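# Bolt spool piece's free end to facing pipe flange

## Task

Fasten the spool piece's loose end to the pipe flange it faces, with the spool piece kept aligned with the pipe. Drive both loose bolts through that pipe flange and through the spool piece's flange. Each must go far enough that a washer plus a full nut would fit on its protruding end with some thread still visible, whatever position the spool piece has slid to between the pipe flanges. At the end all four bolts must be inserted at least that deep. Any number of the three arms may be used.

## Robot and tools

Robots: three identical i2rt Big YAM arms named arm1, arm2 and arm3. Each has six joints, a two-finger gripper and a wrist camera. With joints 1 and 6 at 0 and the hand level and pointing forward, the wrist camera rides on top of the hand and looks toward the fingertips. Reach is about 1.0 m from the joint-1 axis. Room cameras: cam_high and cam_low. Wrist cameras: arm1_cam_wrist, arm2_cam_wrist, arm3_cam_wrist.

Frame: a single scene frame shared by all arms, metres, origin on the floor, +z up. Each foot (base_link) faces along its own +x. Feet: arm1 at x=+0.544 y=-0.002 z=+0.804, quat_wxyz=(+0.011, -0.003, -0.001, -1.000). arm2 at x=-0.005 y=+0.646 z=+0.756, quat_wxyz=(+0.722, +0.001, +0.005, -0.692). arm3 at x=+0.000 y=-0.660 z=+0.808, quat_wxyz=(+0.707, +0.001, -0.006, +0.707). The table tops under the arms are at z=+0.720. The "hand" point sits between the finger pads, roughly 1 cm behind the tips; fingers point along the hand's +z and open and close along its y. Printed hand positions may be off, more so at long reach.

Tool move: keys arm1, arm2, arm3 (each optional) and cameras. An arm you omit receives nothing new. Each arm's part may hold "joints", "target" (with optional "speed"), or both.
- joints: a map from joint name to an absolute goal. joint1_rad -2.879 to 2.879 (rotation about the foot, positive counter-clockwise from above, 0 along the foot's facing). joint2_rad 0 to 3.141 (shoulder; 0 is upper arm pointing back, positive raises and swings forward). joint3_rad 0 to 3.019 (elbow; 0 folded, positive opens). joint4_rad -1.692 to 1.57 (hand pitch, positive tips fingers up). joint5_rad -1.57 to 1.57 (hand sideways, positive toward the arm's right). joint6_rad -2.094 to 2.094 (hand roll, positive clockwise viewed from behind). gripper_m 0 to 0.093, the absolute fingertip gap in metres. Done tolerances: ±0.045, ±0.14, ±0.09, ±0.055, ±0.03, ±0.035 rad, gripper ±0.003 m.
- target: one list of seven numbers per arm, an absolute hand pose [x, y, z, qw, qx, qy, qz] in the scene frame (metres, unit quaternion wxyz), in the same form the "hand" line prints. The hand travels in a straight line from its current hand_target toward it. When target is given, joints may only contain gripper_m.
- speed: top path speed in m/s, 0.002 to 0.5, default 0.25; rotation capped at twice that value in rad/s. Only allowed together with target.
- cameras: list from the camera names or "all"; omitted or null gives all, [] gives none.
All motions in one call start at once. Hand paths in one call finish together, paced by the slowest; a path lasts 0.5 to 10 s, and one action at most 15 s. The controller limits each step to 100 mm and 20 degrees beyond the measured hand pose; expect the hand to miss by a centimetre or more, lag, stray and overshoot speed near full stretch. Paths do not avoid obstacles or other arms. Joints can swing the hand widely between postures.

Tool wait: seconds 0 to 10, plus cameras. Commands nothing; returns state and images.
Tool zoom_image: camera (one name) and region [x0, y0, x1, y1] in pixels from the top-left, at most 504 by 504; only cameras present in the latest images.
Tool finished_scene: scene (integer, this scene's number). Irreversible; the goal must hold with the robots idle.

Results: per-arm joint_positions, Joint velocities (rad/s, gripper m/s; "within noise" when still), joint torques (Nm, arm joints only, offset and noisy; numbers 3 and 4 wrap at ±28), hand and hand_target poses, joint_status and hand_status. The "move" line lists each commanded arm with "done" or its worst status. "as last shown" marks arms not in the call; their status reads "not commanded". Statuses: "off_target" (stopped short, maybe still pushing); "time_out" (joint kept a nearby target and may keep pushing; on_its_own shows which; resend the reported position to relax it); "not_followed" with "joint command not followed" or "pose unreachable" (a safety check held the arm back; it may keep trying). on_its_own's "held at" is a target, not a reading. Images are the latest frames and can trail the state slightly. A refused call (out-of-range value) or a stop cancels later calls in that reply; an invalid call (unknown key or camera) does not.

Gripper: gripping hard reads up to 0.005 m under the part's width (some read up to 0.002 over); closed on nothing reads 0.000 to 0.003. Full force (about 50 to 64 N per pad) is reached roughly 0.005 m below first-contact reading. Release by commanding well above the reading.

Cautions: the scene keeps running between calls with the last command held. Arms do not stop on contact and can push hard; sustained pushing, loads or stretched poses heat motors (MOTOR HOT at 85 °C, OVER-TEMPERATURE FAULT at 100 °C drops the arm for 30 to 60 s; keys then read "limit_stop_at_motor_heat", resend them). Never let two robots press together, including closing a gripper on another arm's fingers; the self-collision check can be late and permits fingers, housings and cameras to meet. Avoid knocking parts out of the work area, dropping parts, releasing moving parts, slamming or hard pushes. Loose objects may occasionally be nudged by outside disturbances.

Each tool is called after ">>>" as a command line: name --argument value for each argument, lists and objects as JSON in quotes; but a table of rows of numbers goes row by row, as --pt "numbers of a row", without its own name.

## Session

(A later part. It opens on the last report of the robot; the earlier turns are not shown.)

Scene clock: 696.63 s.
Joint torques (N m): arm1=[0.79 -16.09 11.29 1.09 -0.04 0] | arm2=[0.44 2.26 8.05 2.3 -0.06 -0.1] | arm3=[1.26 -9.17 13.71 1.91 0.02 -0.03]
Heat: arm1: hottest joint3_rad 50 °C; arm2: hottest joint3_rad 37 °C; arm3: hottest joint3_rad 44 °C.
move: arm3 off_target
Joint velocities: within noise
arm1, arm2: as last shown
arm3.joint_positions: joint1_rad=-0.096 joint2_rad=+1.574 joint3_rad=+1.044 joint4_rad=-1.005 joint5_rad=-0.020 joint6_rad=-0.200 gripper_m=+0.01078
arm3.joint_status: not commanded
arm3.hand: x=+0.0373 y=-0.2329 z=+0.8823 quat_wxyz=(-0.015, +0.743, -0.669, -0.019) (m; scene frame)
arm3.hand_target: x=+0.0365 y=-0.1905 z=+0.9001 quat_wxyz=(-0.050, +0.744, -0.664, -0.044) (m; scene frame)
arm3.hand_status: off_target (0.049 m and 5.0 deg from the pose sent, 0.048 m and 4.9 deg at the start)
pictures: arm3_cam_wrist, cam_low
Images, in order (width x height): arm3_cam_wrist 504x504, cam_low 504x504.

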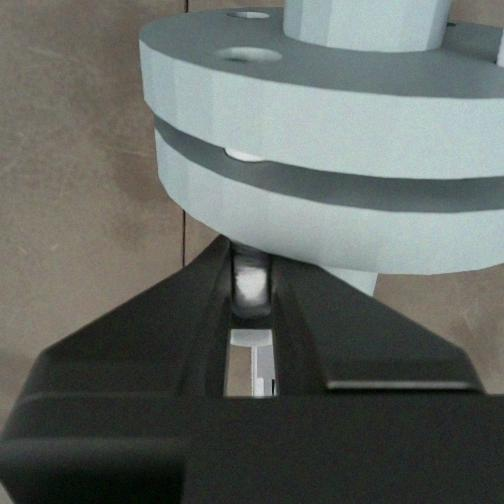

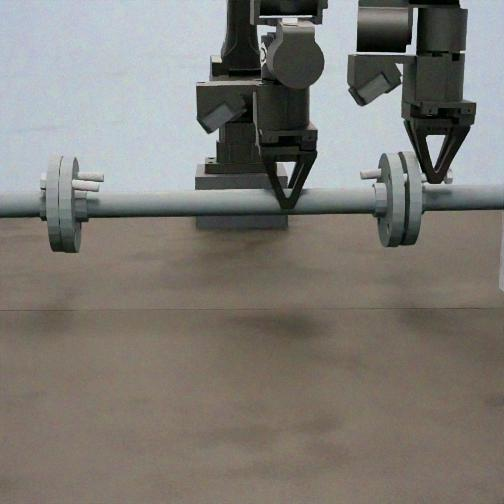

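>>> move --arm3 '{"target":[0.038,-0.234,0.886,-0.02,0.744,-0.667,-0.02],"speed":0.08}' --cameras '[]'

>>> move --arm3 '{"joints":{"gripper_m":0.032}}' --cameras '[]'

>>> move --arm3 '{"target":[0.0395,-0.236,0.945,-0.01,0.74,-0.67,-0.01],"speed":0.15}' --cameras '[]'

>>> move --arm3 '{"target":[0.0395,-0.3,0.935,0,0.735,-0.677,0],"speed":0.2}' --cameras '[]'

>>> move --arm3 '{"joints":{"gripper_m":0.0}}' --cameras '["cam_low","arm3_cam_wrist"]'

>>> zoom_image --camera "cam_low" --region '[374, 130, 484, 250]'

Scene clock: 703.10 s.
Joint torques (N m): arm1=[0.85 -16.03 11.29 1.1 -0.02 0] | arm2=[0.44 2.26 8.05 2.3 -0.07 -0.1] | arm3=[0.56 -12.75 7.01 0.88 0.06 -0.1]
Heat: arm1: hottest joint3_rad 50 °C; arm2: hottest joint3_rad 37 °C; arm3: hottest joint3_rad 46 °C.
move: arm3 done
Joint velocities: within noise
arm1.joint_positions: joint1_rad=+0.092 joint2_rad=+1.827 joint3_rad=+1.293 joint4_rad=-1.065 joint5_rad=+0.002 joint6_rad=+1.609 gripper_m=+0.03150
arm1.joint_status: not commanded
arm1.hand: x=+0.0423 y=-0.0589 z=+0.8476 quat_wxyz=(+0.008, -0.734, +0.679, -0.007) (m; scene frame)
arm1.hand_target: x=+0.0072 y=-0.0628 z=+0.8765 quat_wxyz=(-0.028, -0.735, +0.678, +0.024) (m; scene frame)
arm1.hand_status: not commanded
arm2: as last shown
arm3.joint_positions: joint1_rad=-0.096 joint2_rad=+1.573 joint3_rad=+1.042 joint4_rad=-1.008 joint5_rad=-0.018 joint6_rad=-0.200 gripper_m=+0.01078
arm3.joint_status: not commanded
arm3.hand: x=+0.0374 y=-0.2348 z=+0.8818 quat_wxyz=(-0.013, +0.743, -0.669, -0.017) (m; scene frame)
arm3.hand_target: x=+0.0381 y=-0.2340 z=+0.8859 quat_wxyz=(-0.020, +0.744, -0.667, -0.020) (m; scene frame)
arm3.hand_status: done (0.004 m and 0.9 deg from the pose sent, 0.004 m and 0.6 deg at the start)
pictures: none
No camera images: "cameras" was empty.

Scene clock: 703.67 s.
Joint torques (N m): arm1=[0.73 -16.15 11.19 1.13 -0.01 0.01] | arm2=[0.44 2.2 8.05 2.32 -0.07 -0.1] | arm3=[0.62 -12.63 7.27 0.84 0.06 -0.1]
Heat: arm1: hottest joint3_rad 50 °C; arm2: hottest joint3_rad 37 °C; arm3: hottest joint3_rad 46 °C.
move: arm3 done
Joint velocities: within noise
arm1.joint_positions: joint1_rad=+0.092 joint2_rad=+1.827 joint3_rad=+1.295 joint4_rad=-1.065 joint5_rad=+0.002 joint6_rad=+1.609 gripper_m=+0.03150
arm1.joint_status: not commanded
arm1.hand: x=+0.0417 y=-0.0590 z=+0.8481 quat_wxyz=(+0.007, -0.734, +0.679, -0.006) (m; scene frame)
arm1.hand_target: x=+0.0072 y=-0.0628 z=+0.8765 quat_wxyz=(-0.028, -0.734, +0.678, +0.024) (m; scene frame)
arm1.hand_status: not commanded
arm2: as last shown
arm3.joint_positions: joint1_rad=-0.096 joint2_rad=+1.573 joint3_rad=+1.038 joint4_rad=-1.008 joint5_rad=-0.018 joint6_rad=-0.200 gripper_m=+0.03183
arm3.joint_status: all done
arm3.hand: x=+0.0372 y=-0.2365 z=+0.8807 quat_wxyz=(-0.012, +0.743, -0.669, -0.016) (m; scene frame)
arm3.hand_target: x=+0.0381 y=-0.2340 z=+0.8860 quat_wxyz=(-0.020, +0.744, -0.667, -0.020) (m; scene frame)
arm3.hand_status: not commanded
pictures: none
No camera images: "cameras" was empty.

Scene clock: 704.87 s.
Joint torques (N m): arm1=[0.79 -16.21 11.21 1.11 0 0] | arm2=[0.44 2.26 8.05 2.3 -0.06 -0.1] | arm3=[0.44 -11.16 11.22 0.14 0.06 -0.05]
Heat: arm1: hottest joint3_rad 50 °C; arm2: hottest joint3_rad 37 °C; arm3: hottest joint3_rad 46 °C.
move: arm3 off_target
Joint velocities: within noise
arm1, arm2: as last shown
arm3.joint_positions: joint1_rad=-0.096 joint2_rad=+1.509 joint3_rad=+1.099 joint4_rad=-1.183 joint5_rad=-0.014 joint6_rad=-0.200 gripper_m=+0.03193
arm3.joint_status: not commanded
arm3.hand: x=+0.0362 y=-0.2519 z=+0.9262 quat_wxyz=(+0.007, +0.743, -0.669, +0.001) (m; scene frame)
arm3.hand_target: x=+0.0395 y=-0.2368 z=+0.9451 quat_wxyz=(-0.010, +0.741, -0.671, -0.010) (m; scene frame)
arm3.hand_status: off_target (0.025 m and 2.3 deg from the pose sent, 0.064 m and 0.8 deg at the start)
pictures: none
No camera images: "cameras" was empty.

Scene clock: 705.87 s.
Joint torques (N m): arm1=[0.73 -16.21 11.18 1.16 -0.01 0] | arm2=[0.44 2.26 8.06 2.3 -0.07 -0.09] | arm3=[-0.26 -10.23 7.43 0.35 0.06 -0.02]
Heat: arm1: hottest joint3_rad 50 °C; arm2: hottest joint3_rad 37 °C; arm3: hottest joint3_rad 45 °C.
move: arm3 done
Joint velocities: within noise
arm1: as last shown
arm2.joint_positions: joint1_rad=-0.314 joint2_rad=+0.536 joint3_rad=+1.343 joint4_rad=-1.211 joint5_rad=-0.221 joint6_rad=-0.105 gripper_m=+0.09396
arm2.joint_status: not commanded
arm2.hand: x=-0.0250 y=+0.4220 z=+1.3171 quat_wxyz=(-0.380, -0.595, -0.585, +0.400) (m; scene frame)
arm2.hand_target: x=-0.0240 y=+0.4252 z=+1.3289 quat_wxyz=(-0.386, -0.588, -0.581, +0.410) (m; scene frame)
arm2.hand_status: not commanded
arm3.joint_positions: joint1_rad=-0.102 joint2_rad=+1.384 joint3_rad=+0.980 joint4_rad=-1.183 joint5_rad=-0.009 joint6_rad=-0.200 gripper_m=+0.03193
arm3.joint_status: not commanded
arm3.hand: x=+0.0349 y=-0.2974 z=+0.9307 quat_wxyz=(+0.003, +0.741, -0.671, +0.000) (m; scene frame)
arm3.hand_target: x=+0.0394 y=-0.3000 z=+0.9349 quat_wxyz=(+0.000, +0.736, -0.677, +0.000) (m; scene frame)
arm3.hand_status: done (0.007 m and 1.0 deg from the pose sent, 0.049 m and 1.5 deg at the start)
pictures: none
No camera images: "cameras" was empty.

Scene clock: 706.50 s.
Joint torques (N m): arm1=[0.79 -16.21 11.21 1.14 -0.01 0.01] | arm2=[0.44 2.2 8.06 2.3 -0.07 -0.1] | arm3=[-0.26 -10.17 7.49 0.34 0.06 -0.02]
Heat: arm1: hottest joint3_rad 50 °C; arm2: hottest joint3_rad 37 °C; arm3: hottest joint3_rad 45 °C.
move: arm3 done
Joint velocities: within noise
arm1, arm2: as last shown
arm3.joint_positions: joint1_rad=-0.102 joint2_rad=+1.384 joint3_rad=+0.980 joint4_rad=-1.183 joint5_rad=-0.009 joint6_rad=-0.200 gripper_m=+0.00063
arm3.joint_status: all done
arm3.hand: x=+0.0349 y=-0.2974 z=+0.9307 quat_wxyz=(+0.003, +0.741, -0.671, +0.000) (m; scene frame)
arm3.hand_target: x=+0.0394 y=-0.3000 z=+0.9349 quat_wxyz=(+0.000, +0.736, -0.677, +0.000) (m; scene frame)
arm3.hand_status: not commanded
pictures: arm3_cam_wrist, cam_low
Images, in order (width x height): arm3_cam_wrist 504x504, cam_low 504x504.

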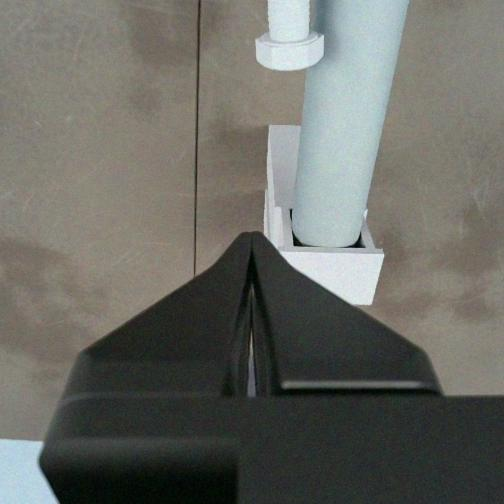

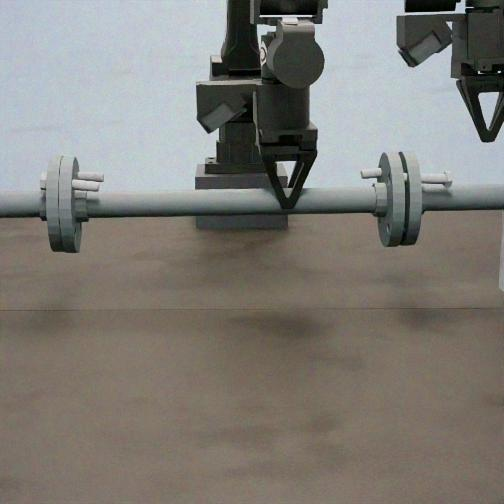

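Scaled by 4.200 from the camera's 504x504 image, which has a finer 720x720 frame.

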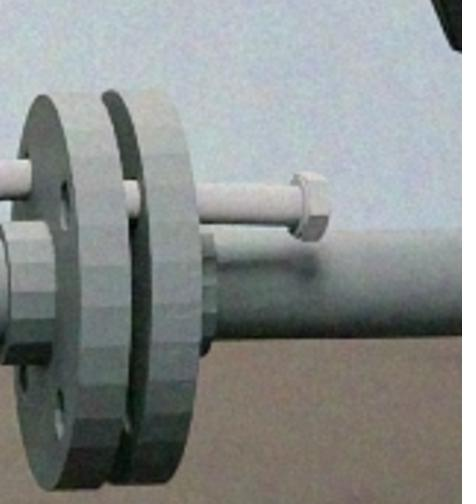

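>>> move --arm3 '{"target":[0.0435,-0.292,0.887,0,0.735,-0.677,0],"speed":0.15}' --cameras '[]'

>>> move --arm3 '{"target":[0.0435,-0.262,0.886,0,0.735,-0.677,0],"speed":0.08}' --cameras '["cam_low","arm3_cam_wrist"]'

>>> zoom_image --camera "cam_low" --region '[374, 130, 484, 250]'

Scene clock: 710.70 s.
Joint torques (N m): arm1=[0.73 -16.26 11.18 1.13 -0.01 0] | arm2=[0.44 2.32 8.05 2.3 -0.07 -0.1] | arm3=[-0.38 -9.35 7.15 1.06 0.06 -0.11]
Heat: arm1: hottest joint3_rad 51 °C; arm2: hottest joint3_rad 37 °C; arm3: hottest joint3_rad 44 °C.
move: arm3 done
Joint velocities: within noise
arm1, arm2: as last shown
arm3.joint_positions: joint1_rad=-0.109 joint2_rad=+1.448 joint3_rad=+0.920 joint4_rad=-1.065 joint5_rad=-0.009 joint6_rad=-0.200 gripper_m=+0.00062
arm3.joint_status: not commanded
arm3.hand: x=+0.0380 y=-0.2958 z=+0.8876 quat_wxyz=(+0.006, +0.739, -0.674, +0.002) (m; scene frame)
arm3.hand_target: x=+0.0434 y=-0.2921 z=+0.8870 quat_wxyz=(+0.000, +0.736, -0.677, +0.000) (m; scene frame)
arm3.hand_status: done (0.007 m and 0.9 deg from the pose sent, 0.045 m and 1.0 deg at the start)
pictures: none
No camera images: "cameras" was empty.

Scene clock: 711.80 s.
Joint torques (N m): arm1=[0.79 -16.15 11.17 1.11 -0.01 0.01] | arm2=[0.5 2.2 8.06 2.3 -0.06 -0.1] | arm3=[0.38 -9.58 10.52 0.81 0.05 -0.01]
Heat: arm1: hottest joint3_rad 52 °C; arm2: hottest joint3_rad 37 °C; arm3: hottest joint3_rad 44 °C.
move: arm3 off_target
Joint velocities: within noise
arm1, arm2: as last shown
arm3.joint_positions: joint1_rad=-0.109 joint2_rad=+1.516 joint3_rad=+0.954 joint4_rad=-1.065 joint5_rad=-0.009 joint6_rad=-0.200 gripper_m=+0.00062
arm3.joint_status: not commanded
arm3.hand: x=+0.0393 y=-0.2846 z=+0.8749 quat_wxyz=(+0.020, +0.738, -0.674, +0.012) (m; scene frame)
arm3.hand_target: x=+0.0433 y=-0.2629 z=+0.8865 quat_wxyz=(+0.000, +0.736, -0.677, +0.000) (m; scene frame)
arm3.hand_status: off_target (0.026 m and 2.7 deg from the pose sent, 0.034 m and 0.9 deg at the start)
pictures: arm3_cam_wrist, cam_low
Images, in order (width x height): arm3_cam_wrist 504x504, cam_low 504x504.

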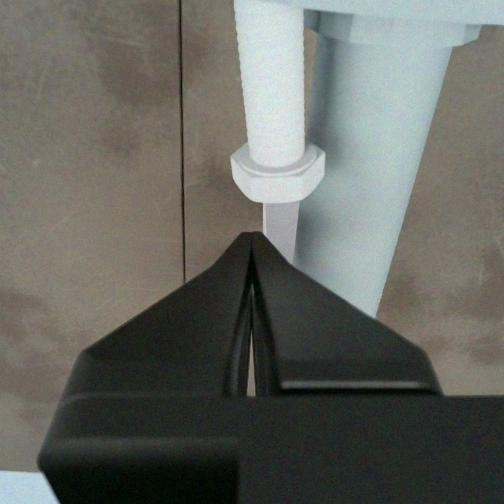

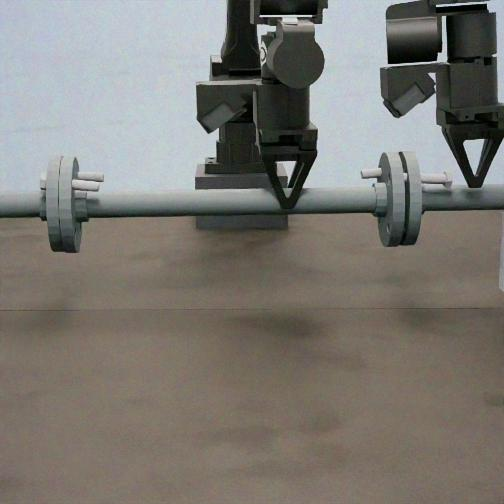

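Scaled by 4.200 from the camera's 504x504 image, which has a finer 720x720 frame.

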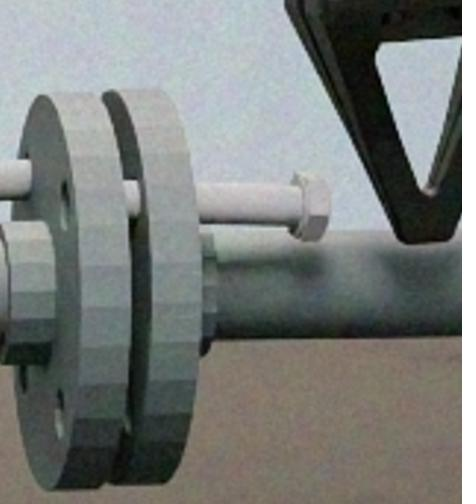

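>>> move --arm3 '{"target":[0.046,-0.245,0.893,0,0.735,-0.677,0],"speed":0.06}' --cameras '[]'

>>> move --arm3 '{"target":[0.046,-0.225,0.895,0,0.735,-0.677,0],"speed":0.06}' --cameras '["cam_low","arm3_cam_wrist"]'

>>> zoom_image --camera "cam_low" --region '[374, 130, 484, 250]'

Scene clock: 716.03 s.
Joint torques (N m): arm1=[0.73 -16.09 11.19 1.11 0 0] | arm2=[0.44 2.2 8.03 2.3 -0.06 -0.1] | arm3=[0.26 -10.17 11.33 0.31 0.02 -0.03]
Heat: arm1: hottest joint3_rad 52 °C; arm2: hottest joint3_rad 37 °C; arm3: hottest joint3_rad 44 °C.
move: arm3 off_target
Joint velocities: within noise
arm1, arm2: as last shown
arm3.joint_positions: joint1_rad=-0.109 joint2_rad=+1.545 joint3_rad=+1.004 joint4_rad=-1.077 joint5_rad=-0.009 joint6_rad=-0.200 gripper_m=+0.00062
arm3.joint_status: not commanded
arm3.hand: x=+0.0412 y=-0.2673 z=+0.8799 quat_wxyz=(+0.016, +0.738, -0.674, +0.010) (m; scene frame)
arm3.hand_target: x=+0.0458 y=-0.2459 z=+0.8934 quat_wxyz=(+0.000, +0.736, -0.677, +0.000) (m; scene frame)
arm3.hand_status: off_target (0.026 m and 2.2 deg from the pose sent, 0.044 m and 2.7 deg at the start)
pictures: none
No camera images: "cameras" was empty.

Scene clock: 717.07 s.
Joint torques (N m): arm1=[0.79 -16.03 11.18 1.16 -0.01 0] | arm2=[0.38 2.26 8.05 2.3 -0.07 -0.1] | arm3=[0.62 -9.47 12.98 1.36 0.01 0.02]
Heat: arm1: hottest joint3_rad 53 °C; arm2: hottest joint3_rad 37 °C; arm3: hottest joint3_rad 44 °C.
move: arm3 off_target
Joint velocities: within noise
arm1, arm2: as last shown
arm1.joint_positions: joint1_rad=+0.092 joint2_rad=+1.827 joint3_rad=+1.295 joint4_rad=-1.066 joint5_rad=+0.002 joint6_rad=+1.609 gripper_m=+0.03150
arm1.hand: x=+0.0418 y=-0.0590 z=+0.8481 quat_wxyz=(+0.008, -0.734, +0.679, -0.006) (m; scene frame)
arm3.joint_positions: joint1_rad=-0.109 joint2_rad=+1.576 joint3_rad=+1.038 joint4_rad=-1.126 joint5_rad=-0.009 joint6_rad=-0.200 gripper_m=+0.00062
arm3.joint_status: not commanded
arm3.hand: x=+0.0414 y=-0.2663 z=+0.8798 quat_wxyz=(+0.035, +0.738, -0.674, +0.024) (m; scene frame)
arm3.hand_target: x=+0.0456 y=-0.2277 z=+0.8966 quat_wxyz=(+0.000, +0.736, -0.677, +0.000) (m; scene frame)
arm3.hand_status: off_target (0.044 m and 4.8 deg from the pose sent, 0.045 m and 2.2 deg at the start)
pictures: arm3_cam_wrist, cam_low
Images, in order (width x height): arm3_cam_wrist 504x504, cam_low 504x504.

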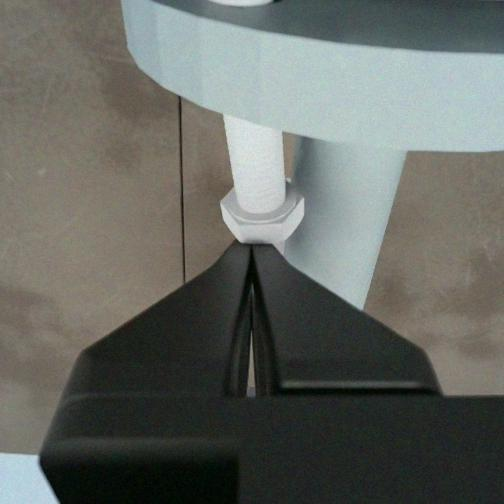

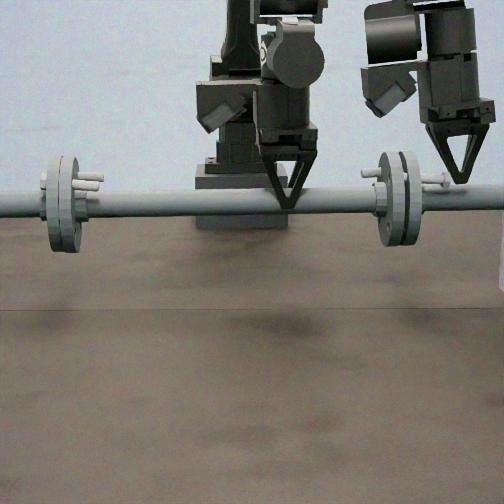

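Scaled by 4.200 from the camera's 504x504 image, which has a finer 720x720 frame.

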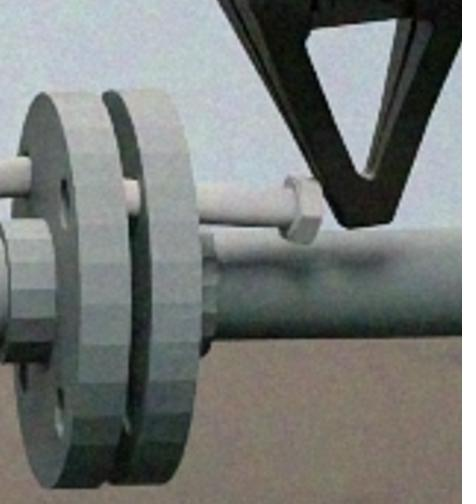

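>>> move --arm3 '{"target":[0.045,-0.29,0.895,0,0.735,-0.677,0],"speed":0.15}' --cameras '[]'

>>> move --arm3 '{"target":[0.043,-0.29,0.94,-0.02,0.744,-0.667,-0.02],"speed":0.2}' --cameras '[]'

>>> move --arm3 '{"target":[0.042,-0.231,0.945,-0.02,0.744,-0.667,-0.02],"joints":{"gripper_m":0.032},"speed":0.2}' --cameras '["cam_low","arm3_cam_wrist"]'

Scene clock: 729.87 s.
Joint torques (N m): arm1=[0.73 -16.15 11.21 1.14 -0.01 0] | arm2=[0.44 2.26 8.05 2.3 -0.07 -0.1] | arm3=[-0.21 -10.75 7.04 1.1 0.04 -0.13]
Heat: arm1: hottest joint3_rad 55 °C; arm2: hottest joint3_rad 37 °C; arm3: hottest joint3_rad 46 °C.
move: arm3 done
Joint velocities: within noise
arm1.joint_positions: joint1_rad=+0.092 joint2_rad=+1.827 joint3_rad=+1.295 joint4_rad=-1.066 joint5_rad=+0.002 joint6_rad=+1.609 gripper_m=+0.03150
arm1.joint_status: not commanded
arm1.hand: x=+0.0418 y=-0.0590 z=+0.8481 quat_wxyz=(+0.008, -0.734, +0.679, -0.006) (m; scene frame)
arm1.hand_target: x=+0.0072 y=-0.0628 z=+0.8765 quat_wxyz=(-0.028, -0.734, +0.678, +0.024) (m; scene frame)
arm1.hand_status: not commanded
arm2: as last shown
arm3.joint_positions: joint1_rad=-0.113 joint2_rad=+1.458 joint3_rad=+0.942 joint4_rad=-1.090 joint5_rad=-0.009 joint6_rad=-0.200 gripper_m=+0.00062
arm3.joint_status: not commanded
arm3.hand: x=+0.0398 y=-0.2930 z=+0.8914 quat_wxyz=(+0.011, +0.737, -0.675, +0.006) (m; scene frame)
arm3.hand_target: x=+0.0450 y=-0.2901 z=+0.8950 quat_wxyz=(+0.000, +0.735, -0.678, +0.000) (m; scene frame)
arm3.hand_status: done (0.007 m and 1.5 deg from the pose sent, 0.028 m and 4.8 deg at the start)
pictures: none
No camera images: "cameras" was empty.

Scene clock: 730.97 s.
Joint torques (N m): arm1=[0.73 -16.09 11.19 1.14 -0.02 0] | arm2=[0.38 2.26 8.05 2.29 -0.06 -0.09] | arm3=[-0.38 -9.29 10.5 0.17 -0.23 -0.15]
Heat: arm1: hottest joint3_rad 55 °C; arm2: hottest joint3_rad 37 °C; arm3: hottest joint3_rad 46 °C.
move: arm3 off_target
Joint velocities: within noise
arm1, arm2: as last shown
arm3.joint_positions: joint1_rad=-0.113 joint2_rad=+1.362 joint3_rad=+0.942 joint4_rad=-1.135 joint5_rad=-0.012 joint6_rad=-0.221 gripper_m=+0.00062
arm3.joint_status: not commanded
arm3.hand: x=+0.0382 y=-0.3011 z=+0.9247 quat_wxyz=(-0.009, +0.744, -0.668, -0.010) (m; scene frame)
arm3.hand_target: x=+0.0430 y=-0.2905 z=+0.9399 quat_wxyz=(-0.020, +0.744, -0.667, -0.020) (m; scene frame)
arm3.hand_status: off_target (0.019 m and 1.8 deg from the pose sent, 0.049 m and 4.8 deg at the start)
pictures: none
No camera images: "cameras" was empty.

Scene clock: 732.10 s.
Joint torques (N m): arm1=[0.79 -16.15 11.19 1.16 -0.01 0.01] | arm2=[0.44 2.2 8.05 2.29 -0.06 -0.1] | arm3=[1.08 -10.29 11.86 0.24 -0.22 0]
Heat: arm1: hottest joint3_rad 55 °C; arm2: hottest joint3_rad 37 °C; arm3: hottest joint3_rad 46 °C.
move: arm3 off_target
Joint velocities: within noise
arm1: as last shown
arm2.joint_positions: joint1_rad=-0.314 joint2_rad=+0.536 joint3_rad=+1.343 joint4_rad=-1.211 joint5_rad=-0.221 joint6_rad=-0.105 gripper_m=+0.09396
arm2.joint_status: not commanded
arm2.hand: x=-0.0250 y=+0.4220 z=+1.3171 quat_wxyz=(-0.380, -0.595, -0.585, +0.400) (m; scene frame)
arm2.hand_target: x=-0.0240 y=+0.4252 z=+1.3289 quat_wxyz=(-0.386, -0.588, -0.581, +0.410) (m; scene frame)
arm2.hand_status: not commanded
arm3.joint_positions: joint1_rad=-0.113 joint2_rad=+1.491 joint3_rad=+1.086 joint4_rad=-1.153 joint5_rad=-0.012 joint6_rad=-0.221 gripper_m=+0.03192
arm3.joint_status: all done
arm3.hand: x=+0.0439 y=-0.2501 z=+0.9289 quat_wxyz=(-0.007, +0.744, -0.668, -0.009) (m; scene frame)
arm3.hand_target: x=+0.0419 y=-0.2318 z=+0.9452 quat_wxyz=(-0.020, +0.744, -0.667, -0.020) (m; scene frame)
arm3.hand_status: off_target (0.025 m and 1.9 deg from the pose sent, 0.073 m and 1.8 deg at the start)
pictures: arm3_cam_wrist, cam_low
Images, in order (width x height): arm3_cam_wrist 504x504, cam_low 504x504.

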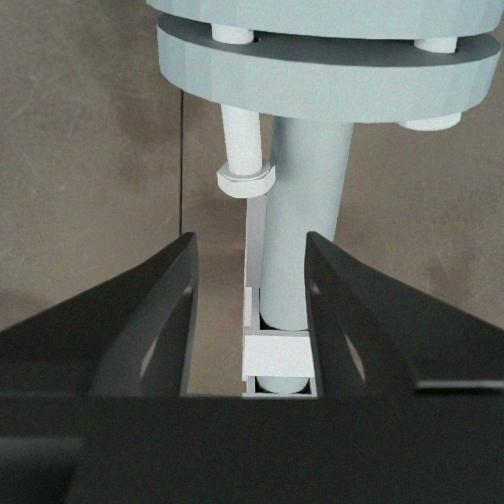

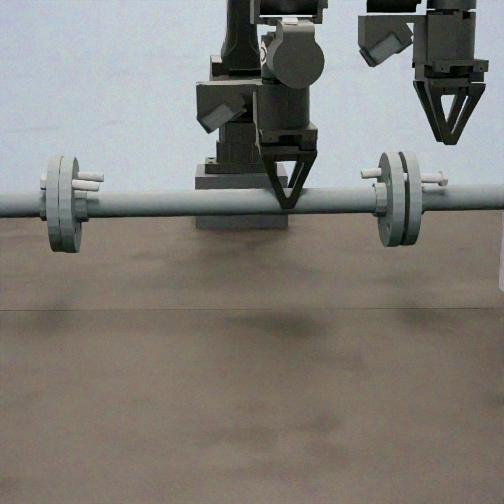

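>>> move --arm3 '{"target":[0.039,-0.228,0.886,-0.02,0.744,-0.667,-0.02],"speed":0.12}' --cameras '["cam_low"]'

>>> zoom_image --camera "cam_low" --region '[374, 130, 484, 250]'

Scene clock: 735.77 s.
Joint torques (N m): arm1=[0.85 -16.09 11.21 1.17 -0.02 0] | arm2=[0.44 2.26 8.06 2.3 -0.06 -0.1] | arm3=[1.44 -11.46 7.39 1.28 -0.2 0.01]
Heat: arm1: hottest joint3_rad 55 °C; arm2: hottest joint3_rad 37 °C; arm3: hottest joint3_rad 45 °C.
move: arm3 done
Joint velocities: within noise
arm1, arm2: as last shown
arm3.joint_positions: joint1_rad=-0.108 joint2_rad=+1.571 joint3_rad=+1.055 joint4_rad=-1.023 joint5_rad=-0.012 joint6_rad=-0.215 gripper_m=+0.03192
arm3.joint_status: not commanded
arm3.hand: x=+0.0440 y=-0.2334 z=+0.8868 quat_wxyz=(-0.015, +0.744, -0.668, -0.014) (m; scene frame)
arm3.hand_target: x=+0.0390 y=-0.2280 z=+0.8861 quat_wxyz=(-0.020, +0.744, -0.667, -0.020) (m; scene frame)
arm3.hand_status: done (0.007 m and 0.9 deg from the pose sent, 0.048 m and 1.9 deg at the start)
pictures: cam_low
Images, in order (width x height): cam_low 504x504.

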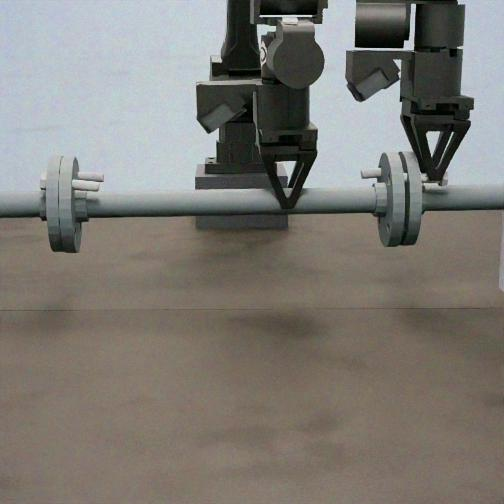

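Scaled by 4.200 from the camera's 504x504 image, which has a finer 720x720 frame.

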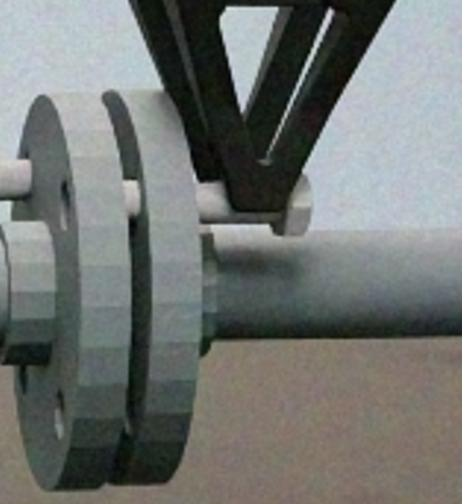

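>>> move --arm3 '{"target":[0.036,-0.244,0.889,-0.02,0.744,-0.667,-0.02],"speed":0.08}' --cameras '[]'

>>> move --arm3 '{"joints":{"gripper_m":0.012}}' --cameras '["cam_low","arm3_cam_wrist"]'

>>> zoom_image --camera "cam_low" --region '[374, 130, 484, 250]'

Scene clock: 741.67 s.
Joint torques (N m): arm1=[0.79 -16.26 11.19 1.14 -0.01 0] | arm2=[0.44 2.26 8.05 2.29 -0.07 -0.1] | arm3=[1.44 -12.86 7.15 1.13 -0.2 0.04]
Heat: arm1: hottest joint3_rad 56 °C; arm2: hottest joint3_rad 37 °C; arm3: hottest joint3_rad 44 °C.
move: arm3 done
Joint velocities: within noise
arm1, arm2: as last shown
arm3.joint_positions: joint1_rad=-0.105 joint2_rad=+1.546 joint3_rad=+1.017 joint4_rad=-1.021 joint5_rad=-0.012 joint6_rad=-0.212 gripper_m=+0.03192
arm3.joint_status: not commanded
arm3.hand: x=+0.0411 y=-0.2477 z=+0.8840 quat_wxyz=(-0.011, +0.744, -0.668, -0.011) (m; scene frame)
arm3.hand_target: x=+0.0360 y=-0.2440 z=+0.8891 quat_wxyz=(-0.020, +0.744, -0.667, -0.020) (m; scene frame)
arm3.hand_status: done (0.008 m and 1.4 deg from the pose sent, 0.013 m and 0.9 deg at the start)
pictures: none
No camera images: "cameras" was empty.

Scene clock: 742.20 s.
Joint torques (N m): arm1=[0.85 -16.21 11.17 1.1 0 0.01] | arm2=[0.44 2.2 8.05 2.3 -0.07 -0.1] | arm3=[1.32 -12.34 7.06 1.1 -0.2 0.04]
Heat: arm1: hottest joint3_rad 56 °C; arm2: hottest joint3_rad 37 °C; arm3: hottest joint3_rad 44 °C.
move: arm3 off_target
Joint velocities: within noise
arm1, arm2: as last shown
arm3.joint_positions: joint1_rad=-0.104 joint2_rad=+1.546 joint3_rad=+1.017 joint4_rad=-1.021 joint5_rad=-0.012 joint6_rad=-0.211 gripper_m=+0.01801
arm3.joint_status: gripper_m off_target (ended at +0.01804, target +0.01200)
arm3.hand: x=+0.0409 y=-0.2477 z=+0.8840 quat_wxyz=(-0.011, +0.744, -0.668, -0.011) (m; scene frame)
arm3.hand_target: x=+0.0361 y=-0.2441 z=+0.8891 quat_wxyz=(-0.020, +0.744, -0.667, -0.020) (m; scene frame)
arm3.hand_status: not commanded
pictures: arm3_cam_wrist, cam_low
Images, in order (width x height): arm3_cam_wrist 504x504, cam_low 504x504.

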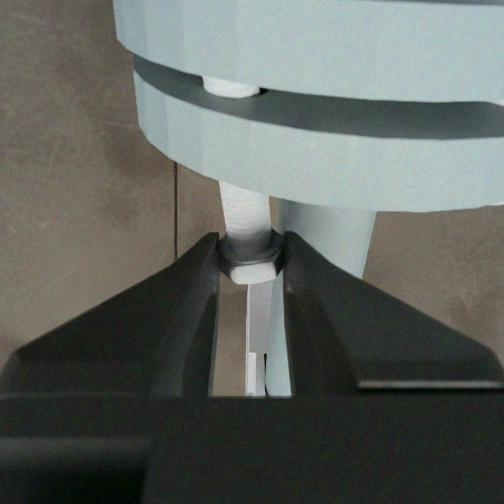

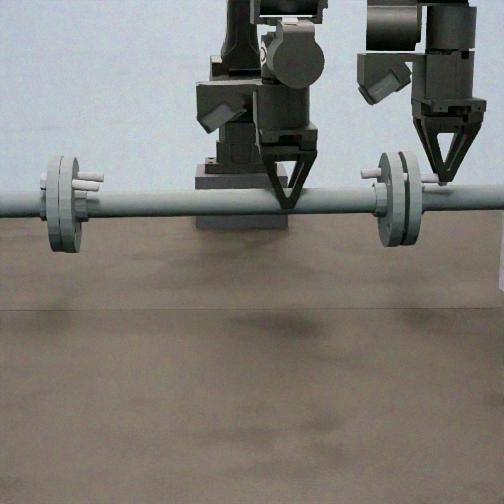

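Scaled by 4.200 from the camera's 504x504 image, which has a finer 720x720 frame.

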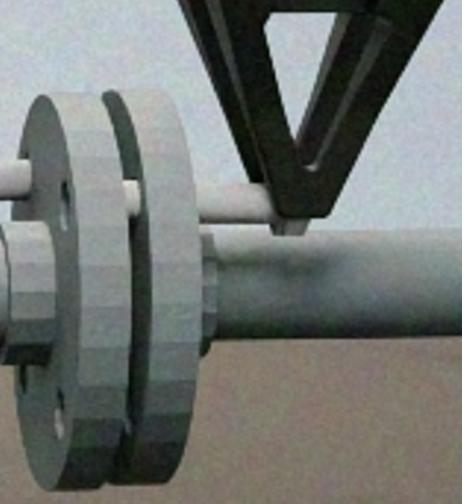

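>>> move --arm3 '{"joints":{"gripper_m":0.008},"target":[0.033,-0.232,0.899,-0.05,0.744,-0.664,-0.044],"speed":0.05}' --cameras '[]'

>>> move --arm3 '{"target":[0.033,-0.205,0.901,-0.05,0.744,-0.664,-0.044],"speed":0.05}' --cameras '["cam_low","arm3_cam_wrist"]'

>>> zoom_image --camera "cam_low" --region '[374, 130, 484, 250]'

Scene clock: 747.53 s.
Joint torques (N m): arm1=[0.67 -16.15 11.18 1.16 -0.02 0.01] | arm2=[0.44 2.32 8.05 2.3 -0.06 -0.1] | arm3=[1.73 -12.98 7.72 1.52 -0.26 0.03]
Heat: arm1: hottest joint3_rad 56 °C; arm2: hottest joint3_rad 37 °C; arm3: hottest joint3_rad 44 °C.
move: arm3 off_target
Joint velocities: within noise
arm1, arm2: as last shown
arm3.joint_positions: joint1_rad=-0.100 joint2_rad=+1.527 joint3_rad=+1.001 joint4_rad=-0.973 joint5_rad=-0.013 joint6_rad=-0.206 gripper_m=+0.01801
arm3.joint_status: gripper_m off_target (ended at +0.01801, target +0.00800)
arm3.hand: x=+0.0394 y=-0.2417 z=+0.8868 quat_wxyz=(-0.031, +0.743, -0.668, -0.027) (m; scene frame)
arm3.hand_target: x=+0.0330 y=-0.2323 z=+0.8992 quat_wxyz=(-0.050, +0.745, -0.664, -0.044) (m; scene frame)
arm3.hand_status: off_target (0.017 m and 3.0 deg from the pose sent, 0.023 m and 5.8 deg at the start)
pictures: none
No camera images: "cameras" was empty.

Scene clock: 748.73 s.
Joint torques (N m): arm1=[0.97 -16.09 11.11 1.2 0 0] | arm2=[0.44 2.26 8.06 2.29 -0.07 -0.1] | arm3=[1.61 -10.64 11.85 0.95 -0.22 0.01]
Heat: arm1: hottest joint3_rad 57 °C; arm2: hottest joint3_rad 37 °C; arm3: hottest joint3_rad 44 °C.
move: arm3 off_target
Joint velocities: within noise
arm1, arm2: as last shown
arm1.joint_positions: joint1_rad=+0.092 joint2_rad=+1.827 joint3_rad=+1.296 joint4_rad=-1.066 joint5_rad=+0.002 joint6_rad=+1.609 gripper_m=+0.03150
arm1.hand: x=+0.0416 y=-0.0590 z=+0.8484 quat_wxyz=(+0.008, -0.734, +0.679, -0.006) (m; scene frame)
arm3.joint_positions: joint1_rad=-0.093 joint2_rad=+1.552 joint3_rad=+1.025 joint4_rad=-0.974 joint5_rad=-0.013 joint6_rad=-0.199 gripper_m=+0.01801
arm3.joint_status: not commanded
arm3.hand: x=+0.0375 y=-0.2329 z=+0.8849 quat_wxyz=(-0.030, +0.743, -0.668, -0.026) (m; scene frame)
arm3.hand_target: x=+0.0328 y=-0.2065 z=+0.9017 quat_wxyz=(-0.050, +0.745, -0.664, -0.044) (m; scene frame)
arm3.hand_status: off_target (0.032 m and 3.1 deg from the pose sent, 0.040 m and 3.0 deg at the start)
pictures: arm3_cam_wrist, cam_low
Images, in order (width x height): arm3_cam_wrist 504x504, cam_low 504x504.

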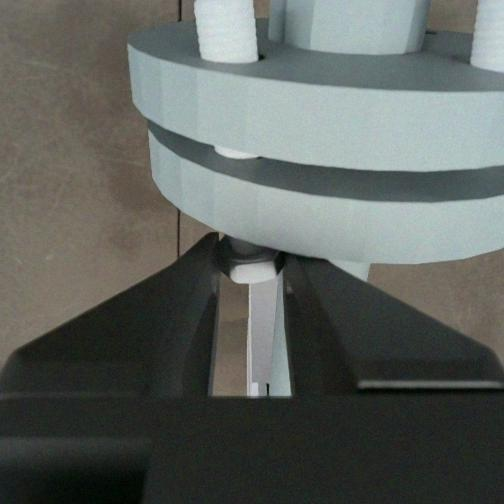

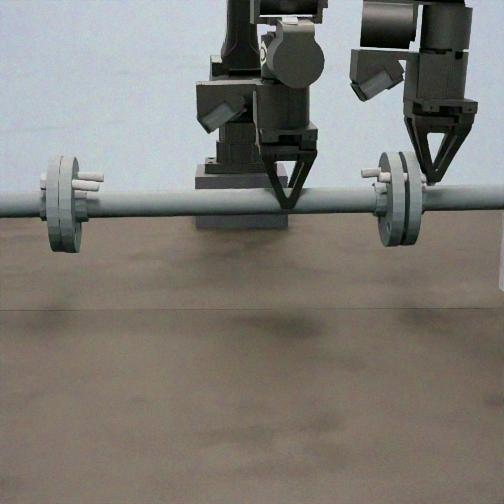

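Scaled by 4.200 from the camera's 504x504 image, which has a finer 720x720 frame.

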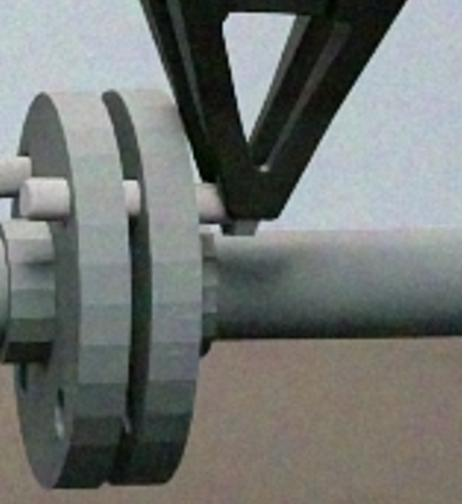

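Through! Now push flush from behind.

>>> move --arm3 '{"target":[0.036,-0.233,0.887,-0.03,0.744,-0.667,-0.026],"speed":0.08}' --cameras '[]'

>>> move --arm3 '{"joints":{"gripper_m":0.034}}' --cameras '[]'

>>> move --arm3 '{"target":[0.0375,-0.24,0.945,-0.01,0.74,-0.67,-0.01],"speed":0.15}' --cameras '[]'

>>> move --arm3 '{"target":[0.042,-0.29,0.935,0,0.735,-0.677,0],"joints":{"gripper_m":0.0},"speed":0.2}' --cameras '[]'

>>> move --arm3 '{"target":[0.0445,-0.28,0.888,0,0.735,-0.677,0],"speed":0.15}' --cameras '[]'

>>> move --arm3 '{"target":[0.0445,-0.24,0.894,0,0.735,-0.677,0],"speed":0.08}' --cameras '["cam_low","arm3_cam_wrist"]'

>>> zoom_image --camera "cam_low" --region '[374, 130, 484, 250]'

Scene clock: 755.93 s.
Joint torques (N m): arm1=[0.85 -16.09 11.14 1.18 -0.01 0.01] | arm2=[0.44 2.2 8.05 2.3 -0.07 -0.1] | arm3=[0.85 -11.69 7.47 0.54 -0.04 -0.06]
Heat: arm1: hottest joint3_rad 58 °C; arm2: hottest joint3_rad 37 °C; arm3: hottest joint3_rad 43 °C.
move: arm3 done
Joint velocities: within noise
arm1.joint_positions: joint1_rad=+0.092 joint2_rad=+1.827 joint3_rad=+1.296 joint4_rad=-1.066 joint5_rad=+0.002 joint6_rad=+1.609 gripper_m=+0.03150
arm1.joint_status: not commanded
arm1.hand: x=+0.0416 y=-0.0590 z=+0.8484 quat_wxyz=(+0.008, -0.734, +0.679, -0.006) (m; scene frame)
arm1.hand_target: x=+0.0072 y=-0.0628 z=+0.8765 quat_wxyz=(-0.028, -0.734, +0.678, +0.024) (m; scene frame)
arm1.hand_status: not commanded
arm2: as last shown
arm3.joint_positions: joint1_rad=-0.093 joint2_rad=+1.552 joint3_rad=+1.025 joint4_rad=-0.975 joint5_rad=-0.013 joint6_rad=-0.198 gripper_m=+0.01801
arm3.joint_status: not commanded
arm3.hand: x=+0.0374 y=-0.2331 z=+0.8849 quat_wxyz=(-0.030, +0.743, -0.668, -0.026) (m; scene frame)
arm3.hand_target: x=+0.0360 y=-0.2330 z=+0.8870 quat_wxyz=(-0.030, +0.744, -0.667, -0.026) (m; scene frame)
arm3.hand_status: done (0.003 m and 0.2 deg from the pose sent, 0.003 m and 0.1 deg at the start)
pictures: none
No camera images: "cameras" was empty.

Scene clock: 756.50 s.
Joint torques (N m): arm1=[0.85 -16.15 11.12 1.17 0 0] | arm2=[0.44 2.32 8.05 2.3 -0.07 -0.1] | arm3=[0.85 -11.52 7.46 0.57 -0.05 -0.06]
Heat: arm1: hottest joint3_rad 58 °C; arm2: hottest joint3_rad 37 °C; arm3: hottest joint3_rad 43 °C.
move: arm3 done
Joint velocities: within noise
arm1, arm2: as last shown
arm1.hand: x=+0.0417 y=-0.0590 z=+0.8482 quat_wxyz=(+0.008, -0.734, +0.679, -0.007) (m; scene frame)
arm3.joint_positions: joint1_rad=-0.093 joint2_rad=+1.552 joint3_rad=+1.025 joint4_rad=-0.976 joint5_rad=-0.013 joint6_rad=-0.198 gripper_m=+0.03385
arm3.joint_status: all done
arm3.hand: x=+0.0375 y=-0.2334 z=+0.8849 quat_wxyz=(-0.029, +0.743, -0.668, -0.026) (m; scene frame)
arm3.hand_target: x=+0.0361 y=-0.2330 z=+0.8870 quat_wxyz=(-0.030, +0.744, -0.667, -0.026) (m; scene frame)
arm3.hand_status: not commanded
pictures: none
No camera images: "cameras" was empty.

Scene clock: 757.73 s.
Joint torques (N m): arm1=[0.79 -16.21 11.15 1.21 -0.01 0] | arm2=[0.44 2.2 8.05 2.3 -0.07 -0.1] | arm3=[0.44 -11.46 11.17 0.14 0.02 -0.02]
Heat: arm1: hottest joint3_rad 58 °C; arm2: hottest joint3_rad 37 °C; arm3: hottest joint3_rad 43 °C.
move: arm3 off_target
Joint velocities: within noise
arm1: as last shown
arm2.joint_positions: joint1_rad=-0.314 joint2_rad=+0.536 joint3_rad=+1.343 joint4_rad=-1.211 joint5_rad=-0.221 joint6_rad=-0.105 gripper_m=+0.09396
arm2.joint_status: not commanded
arm2.hand: x=-0.0250 y=+0.4220 z=+1.3171 quat_wxyz=(-0.380, -0.595, -0.585, +0.400) (m; scene frame)
arm2.hand_target: x=-0.0240 y=+0.4252 z=+1.3289 quat_wxyz=(-0.386, -0.588, -0.581, +0.410) (m; scene frame)
arm2.hand_status: not commanded
arm3.joint_positions: joint1_rad=-0.093 joint2_rad=+1.498 joint3_rad=+1.088 joint4_rad=-1.182 joint5_rad=-0.013 joint6_rad=-0.198 gripper_m=+0.03393
arm3.joint_status: not commanded
arm3.hand: x=+0.0351 y=-0.2559 z=+0.9267 quat_wxyz=(+0.006, +0.743, -0.669, +0.001) (m; scene frame)
arm3.hand_target: x=+0.0375 y=-0.2408 z=+0.9451 quat_wxyz=(-0.010, +0.741, -0.671, -0.010) (m; scene frame)
arm3.hand_status: off_target (0.024 m and 2.3 deg from the pose sent, 0.060 m and 2.9 deg at the start)
pictures: none
No camera images: "cameras" was empty.

Scene clock: 758.73 s.
Joint torques (N m): arm1=[0.73 -16.15 11.11 1.16 -0.01 0.01] | arm2=[0.44 2.26 8.05 2.3 -0.07 -0.1] | arm3=[-0.21 -10.64 7.53 0.34 0.06 -0.07]
Heat: arm1: hottest joint3_rad 59 °C; arm2: hottest joint3_rad 37 °C; arm3: hottest joint3_rad 43 °C.
move: arm3 done
Joint velocities: within noise
arm1, arm2: as last shown
arm3.joint_positions: joint1_rad=-0.105 joint2_rad=+1.410 joint3_rad=+1.007 joint4_rad=-1.182 joint5_rad=-0.009 joint6_rad=-0.198 gripper_m=+0.00062
arm3.joint_status: all done
arm3.hand: x=+0.0373 y=-0.2872 z=+0.9308 quat_wxyz=(+0.003, +0.739, -0.673, +0.000) (m; scene frame)
arm3.hand_target: x=+0.0419 y=-0.2900 z=+0.9350 quat_wxyz=(+0.000, +0.736, -0.678, +0.000) (m; scene frame)
arm3.hand_status: done (0.007 m and 0.7 deg from the pose sent, 0.036 m and 1.5 deg at the start)
pictures: none
No camera images: "cameras" was empty.

Scene clock: 759.90 s.
Joint torques (N m): arm1=[0.73 -16.15 11.14 1.18 -0.01 0] | arm2=[0.5 2.26 8.05 2.32 -0.07 -0.1] | arm3=[-0.32 -9.88 7.31 1.07 0.06 -0.1]
Heat: arm1: hottest joint3_rad 59 °C; arm2: hottest joint3_rad 37 °C; arm3: hottest joint3_rad 43 °C.
move: arm3 done
Joint velocities: within noise
arm1, arm2: as last shown
arm3.joint_positions: joint1_rad=-0.108 joint2_rad=+1.478 joint3_rad=+0.954 joint4_rad=-1.070 joint5_rad=-0.009 joint6_rad=-0.198 gripper_m=+0.00062
arm3.joint_status: not commanded
arm3.hand: x=+0.0388 y=-0.2837 z=+0.8884 quat_wxyz=(+0.006, +0.739, -0.674, +0.002) (m; scene frame)
arm3.hand_target: x=+0.0444 y=-0.2800 z=+0.8880 quat_wxyz=(+0.000, +0.736, -0.678, +0.000) (m; scene frame)
arm3.hand_status: done (0.007 m and 0.9 deg from the pose sent, 0.044 m and 0.7 deg at the start)
pictures: none
No camera images: "cameras" was empty.

Scene clock: 761.17 s.
Joint torques (N m): arm1=[0.67 -16.26 11.11 1.16 -0.01 0] | arm2=[0.44 2.26 8.06 2.3 -0.06 -0.09] | arm3=[0.56 -10.58 10.8 0.12 0.04 0.01]
Heat: arm1: hottest joint3_rad 59 °C; arm2: hottest joint3_rad 37 °C; arm3: hottest joint3_rad 43 °C.
move: arm3 off_target
Joint velocities: within noise
arm1, arm2: as last shown
arm3.joint_positions: joint1_rad=-0.108 joint2_rad=+1.559 joint3_rad=+1.027 joint4_rad=-1.074 joint5_rad=-0.009 joint6_rad=-0.198 gripper_m=+0.00062
arm3.joint_status: not commanded
arm3.hand: x=+0.0417 y=-0.2573 z=+0.8822 quat_wxyz=(+0.011, +0.738, -0.674, +0.006) (m; scene frame)
arm3.hand_target: x=+0.0444 y=-0.2406 z=+0.8942 quat_wxyz=(+0.000, +0.736, -0.677, +0.000) (m; scene frame)
arm3.hand_status: off_target (0.021 m and 1.6 deg from the pose sent, 0.045 m and 0.9 deg at the start)
pictures: arm3_cam_wrist, cam_low
Images, in order (width x height): arm3_cam_wrist 504x504, cam_low 504x504.

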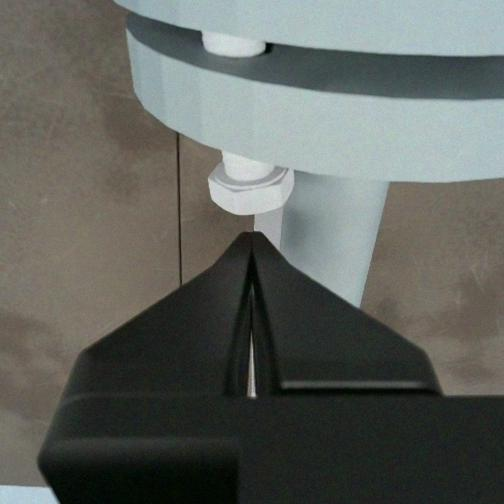

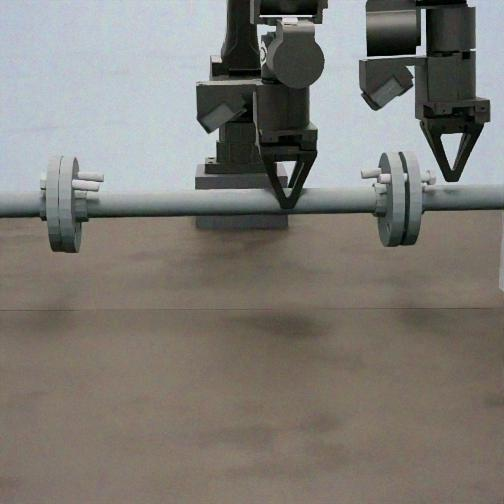

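Scaled by 4.200 from the camera's 504x504 image, which has a finer 720x720 frame.

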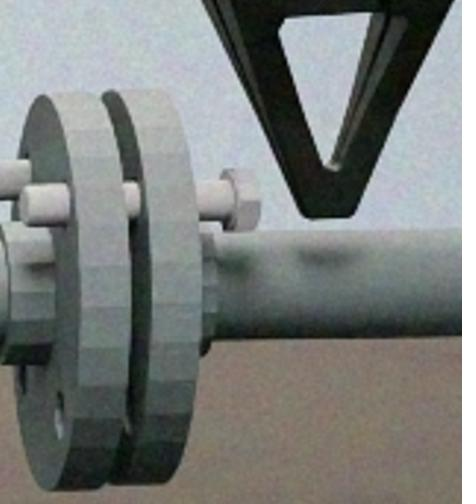

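>>> move --arm3 '{"target":[0.043,-0.215,0.893,0,0.735,-0.677,0],"speed":0.06}' --cameras '[]'

>>> move --arm3 '{"target":[0.042,-0.2,0.893,0,0.735,-0.677,0],"speed":0.06}' --cameras '["cam_low","arm3_cam_wrist"]'

>>> zoom_image --camera "cam_low" --region '[374, 130, 484, 250]'

Scene clock: 764.63 s.
Joint torques (N m): arm1=[0.85 -16.21 11.14 1.2 -0.02 0] | arm2=[0.44 2.32 8.05 2.29 -0.06 -0.1] | arm3=[0.44 -12.51 7.02 0.64 -0.08 -0.07]
Heat: arm1: hottest joint3_rad 59 °C; arm2: hottest joint3_rad 37 °C; arm3: hottest joint3_rad 43 °C.
move: arm3 not_followed
Joint velocities: within noise
arm1.joint_positions: joint1_rad=+0.092 joint2_rad=+1.827 joint3_rad=+1.296 joint4_rad=-1.066 joint5_rad=+0.002 joint6_rad=+1.609 gripper_m=+0.03150
arm1.joint_status: not commanded
arm1.hand: x=+0.0417 y=-0.0590 z=+0.8482 quat_wxyz=(+0.008, -0.734, +0.679, -0.007) (m; scene frame)
arm1.hand_target: x=+0.0072 y=-0.0628 z=+0.8765 quat_wxyz=(-0.028, -0.734, +0.678, +0.024) (m; scene frame)
arm1.hand_status: not commanded
arm2: as last shown
arm3.joint_positions: joint1_rad=-0.108 joint2_rad=+1.597 joint3_rad=+1.070 joint4_rad=-1.087 joint5_rad=-0.009 joint6_rad=-0.196 gripper_m=+0.00062
arm3.joint_status: not commanded
arm3.hand: x=+0.0431 y=-0.2442 z=+0.8813 quat_wxyz=(+0.015, +0.738, -0.675, +0.009) (m; scene frame)
arm3.hand_target: x=+0.0431 y=-0.2446 z=+0.8818 quat_wxyz=(+0.013, +0.738, -0.675, +0.008) (m; scene frame)
arm3.hand_status: not_followed (0.031 m and 2.0 deg from the pose sent, 0.044 m and 1.6 deg at the start)
pictures: none
pose unreachable (arm3 arm): on one or more control steps of this call this arm could not follow its commanded pose, so it was not sent that pose on those steps. On the call's last step it was still not sent that pose. It may still have moved: this result reports where it is.
cause: moving toward the commanded pose would bring a part of the arm too close to another arm (this arm's wrist (the part past joint 4) and the arm1 arm's wrist (the part past joint 4)).
No camera images: "cameras" was empty.

Scene clock: 765.90 s.
Joint torques (N m): arm1=[0.73 -16.21 11.12 1.17 0 0] | arm2=[0.44 2.26 8.03 2.29 -0.07 -0.1] | arm3=[0.38 -12.1 7.01 0.51 -0.08 -0.07]
Heat: arm1: hottest joint3_rad 60 °C; arm2: hottest joint3_rad 37 °C; arm3: hottest joint3_rad 43 °C.
move: arm3 not_followed
Joint velocities: within noise
arm1.joint_positions: joint1_rad=+0.092 joint2_rad=+1.827 joint3_rad=+1.296 joint4_rad=-1.066 joint5_rad=+0.002 joint6_rad=+1.609 gripper_m=+0.03150
arm1.joint_status: not commanded
arm1.hand: x=+0.0417 y=-0.0590 z=+0.8482 quat_wxyz=(+0.008, -0.734, +0.679, -0.007) (m; scene frame)
arm1.hand_target: x=+0.0072 y=-0.0628 z=+0.8765 quat_wxyz=(-0.028, -0.734, +0.678, +0.024) (m; scene frame)
arm1.hand_status: not commanded
arm2: as last shown
arm3.joint_positions: joint1_rad=-0.108 joint2_rad=+1.607 joint3_rad=+1.070 joint4_rad=-1.090 joint5_rad=-0.009 joint6_rad=-0.196 gripper_m=+0.00062
arm3.joint_status: not commanded
arm3.hand: x=+0.0431 y=-0.2451 z=+0.8774 quat_wxyz=(+0.020, +0.737, -0.675, +0.012) (m; scene frame)
arm3.hand_target: x=+0.0431 y=-0.2451 z=+0.8774 quat_wxyz=(+0.020, +0.737, -0.675, +0.012) (m; scene frame)
arm3.hand_status: not_followed (0.048 m and 2.7 deg from the pose sent, 0.046 m and 2.0 deg at the start)
pictures: arm3_cam_wrist, cam_low
pose unreachable (arm3 arm): on one or more control steps of this call this arm could not follow its commanded pose, so it was not sent that pose on those steps. On the call's last step it was still not sent that pose. It may still have moved: this result reports where it is.
cause: moving toward the commanded pose would bring a part of the arm too close to another arm (this arm's wrist (the part past joint 4) and the arm1 arm's wrist (the part past joint 4)).
Images, in order (width x height): arm3_cam_wrist 504x504, cam_low 504x504.

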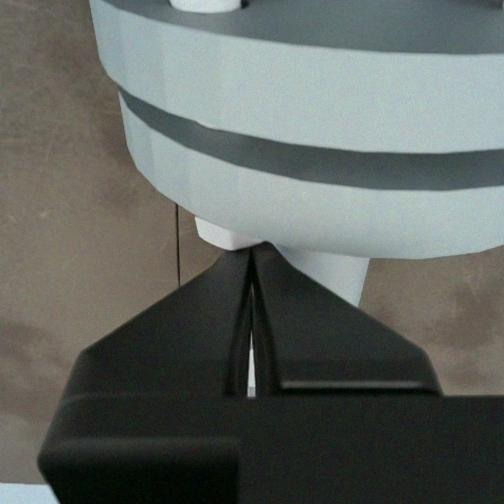

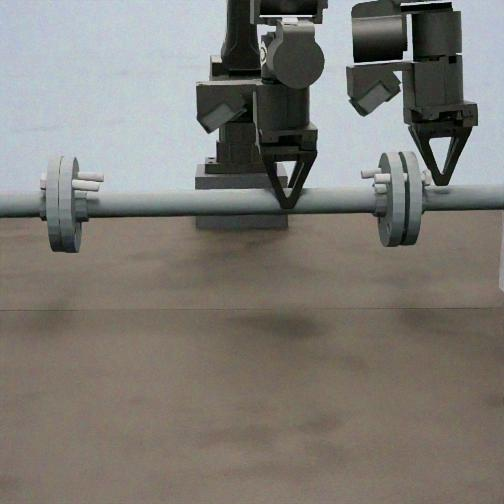

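Scaled by 4.200 from the camera's 504x504 image, which has a finer 720x720 frame.

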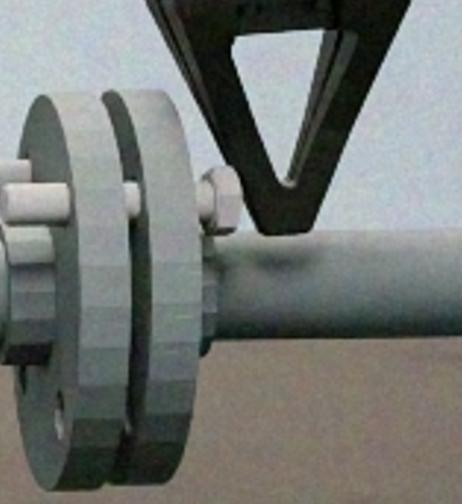

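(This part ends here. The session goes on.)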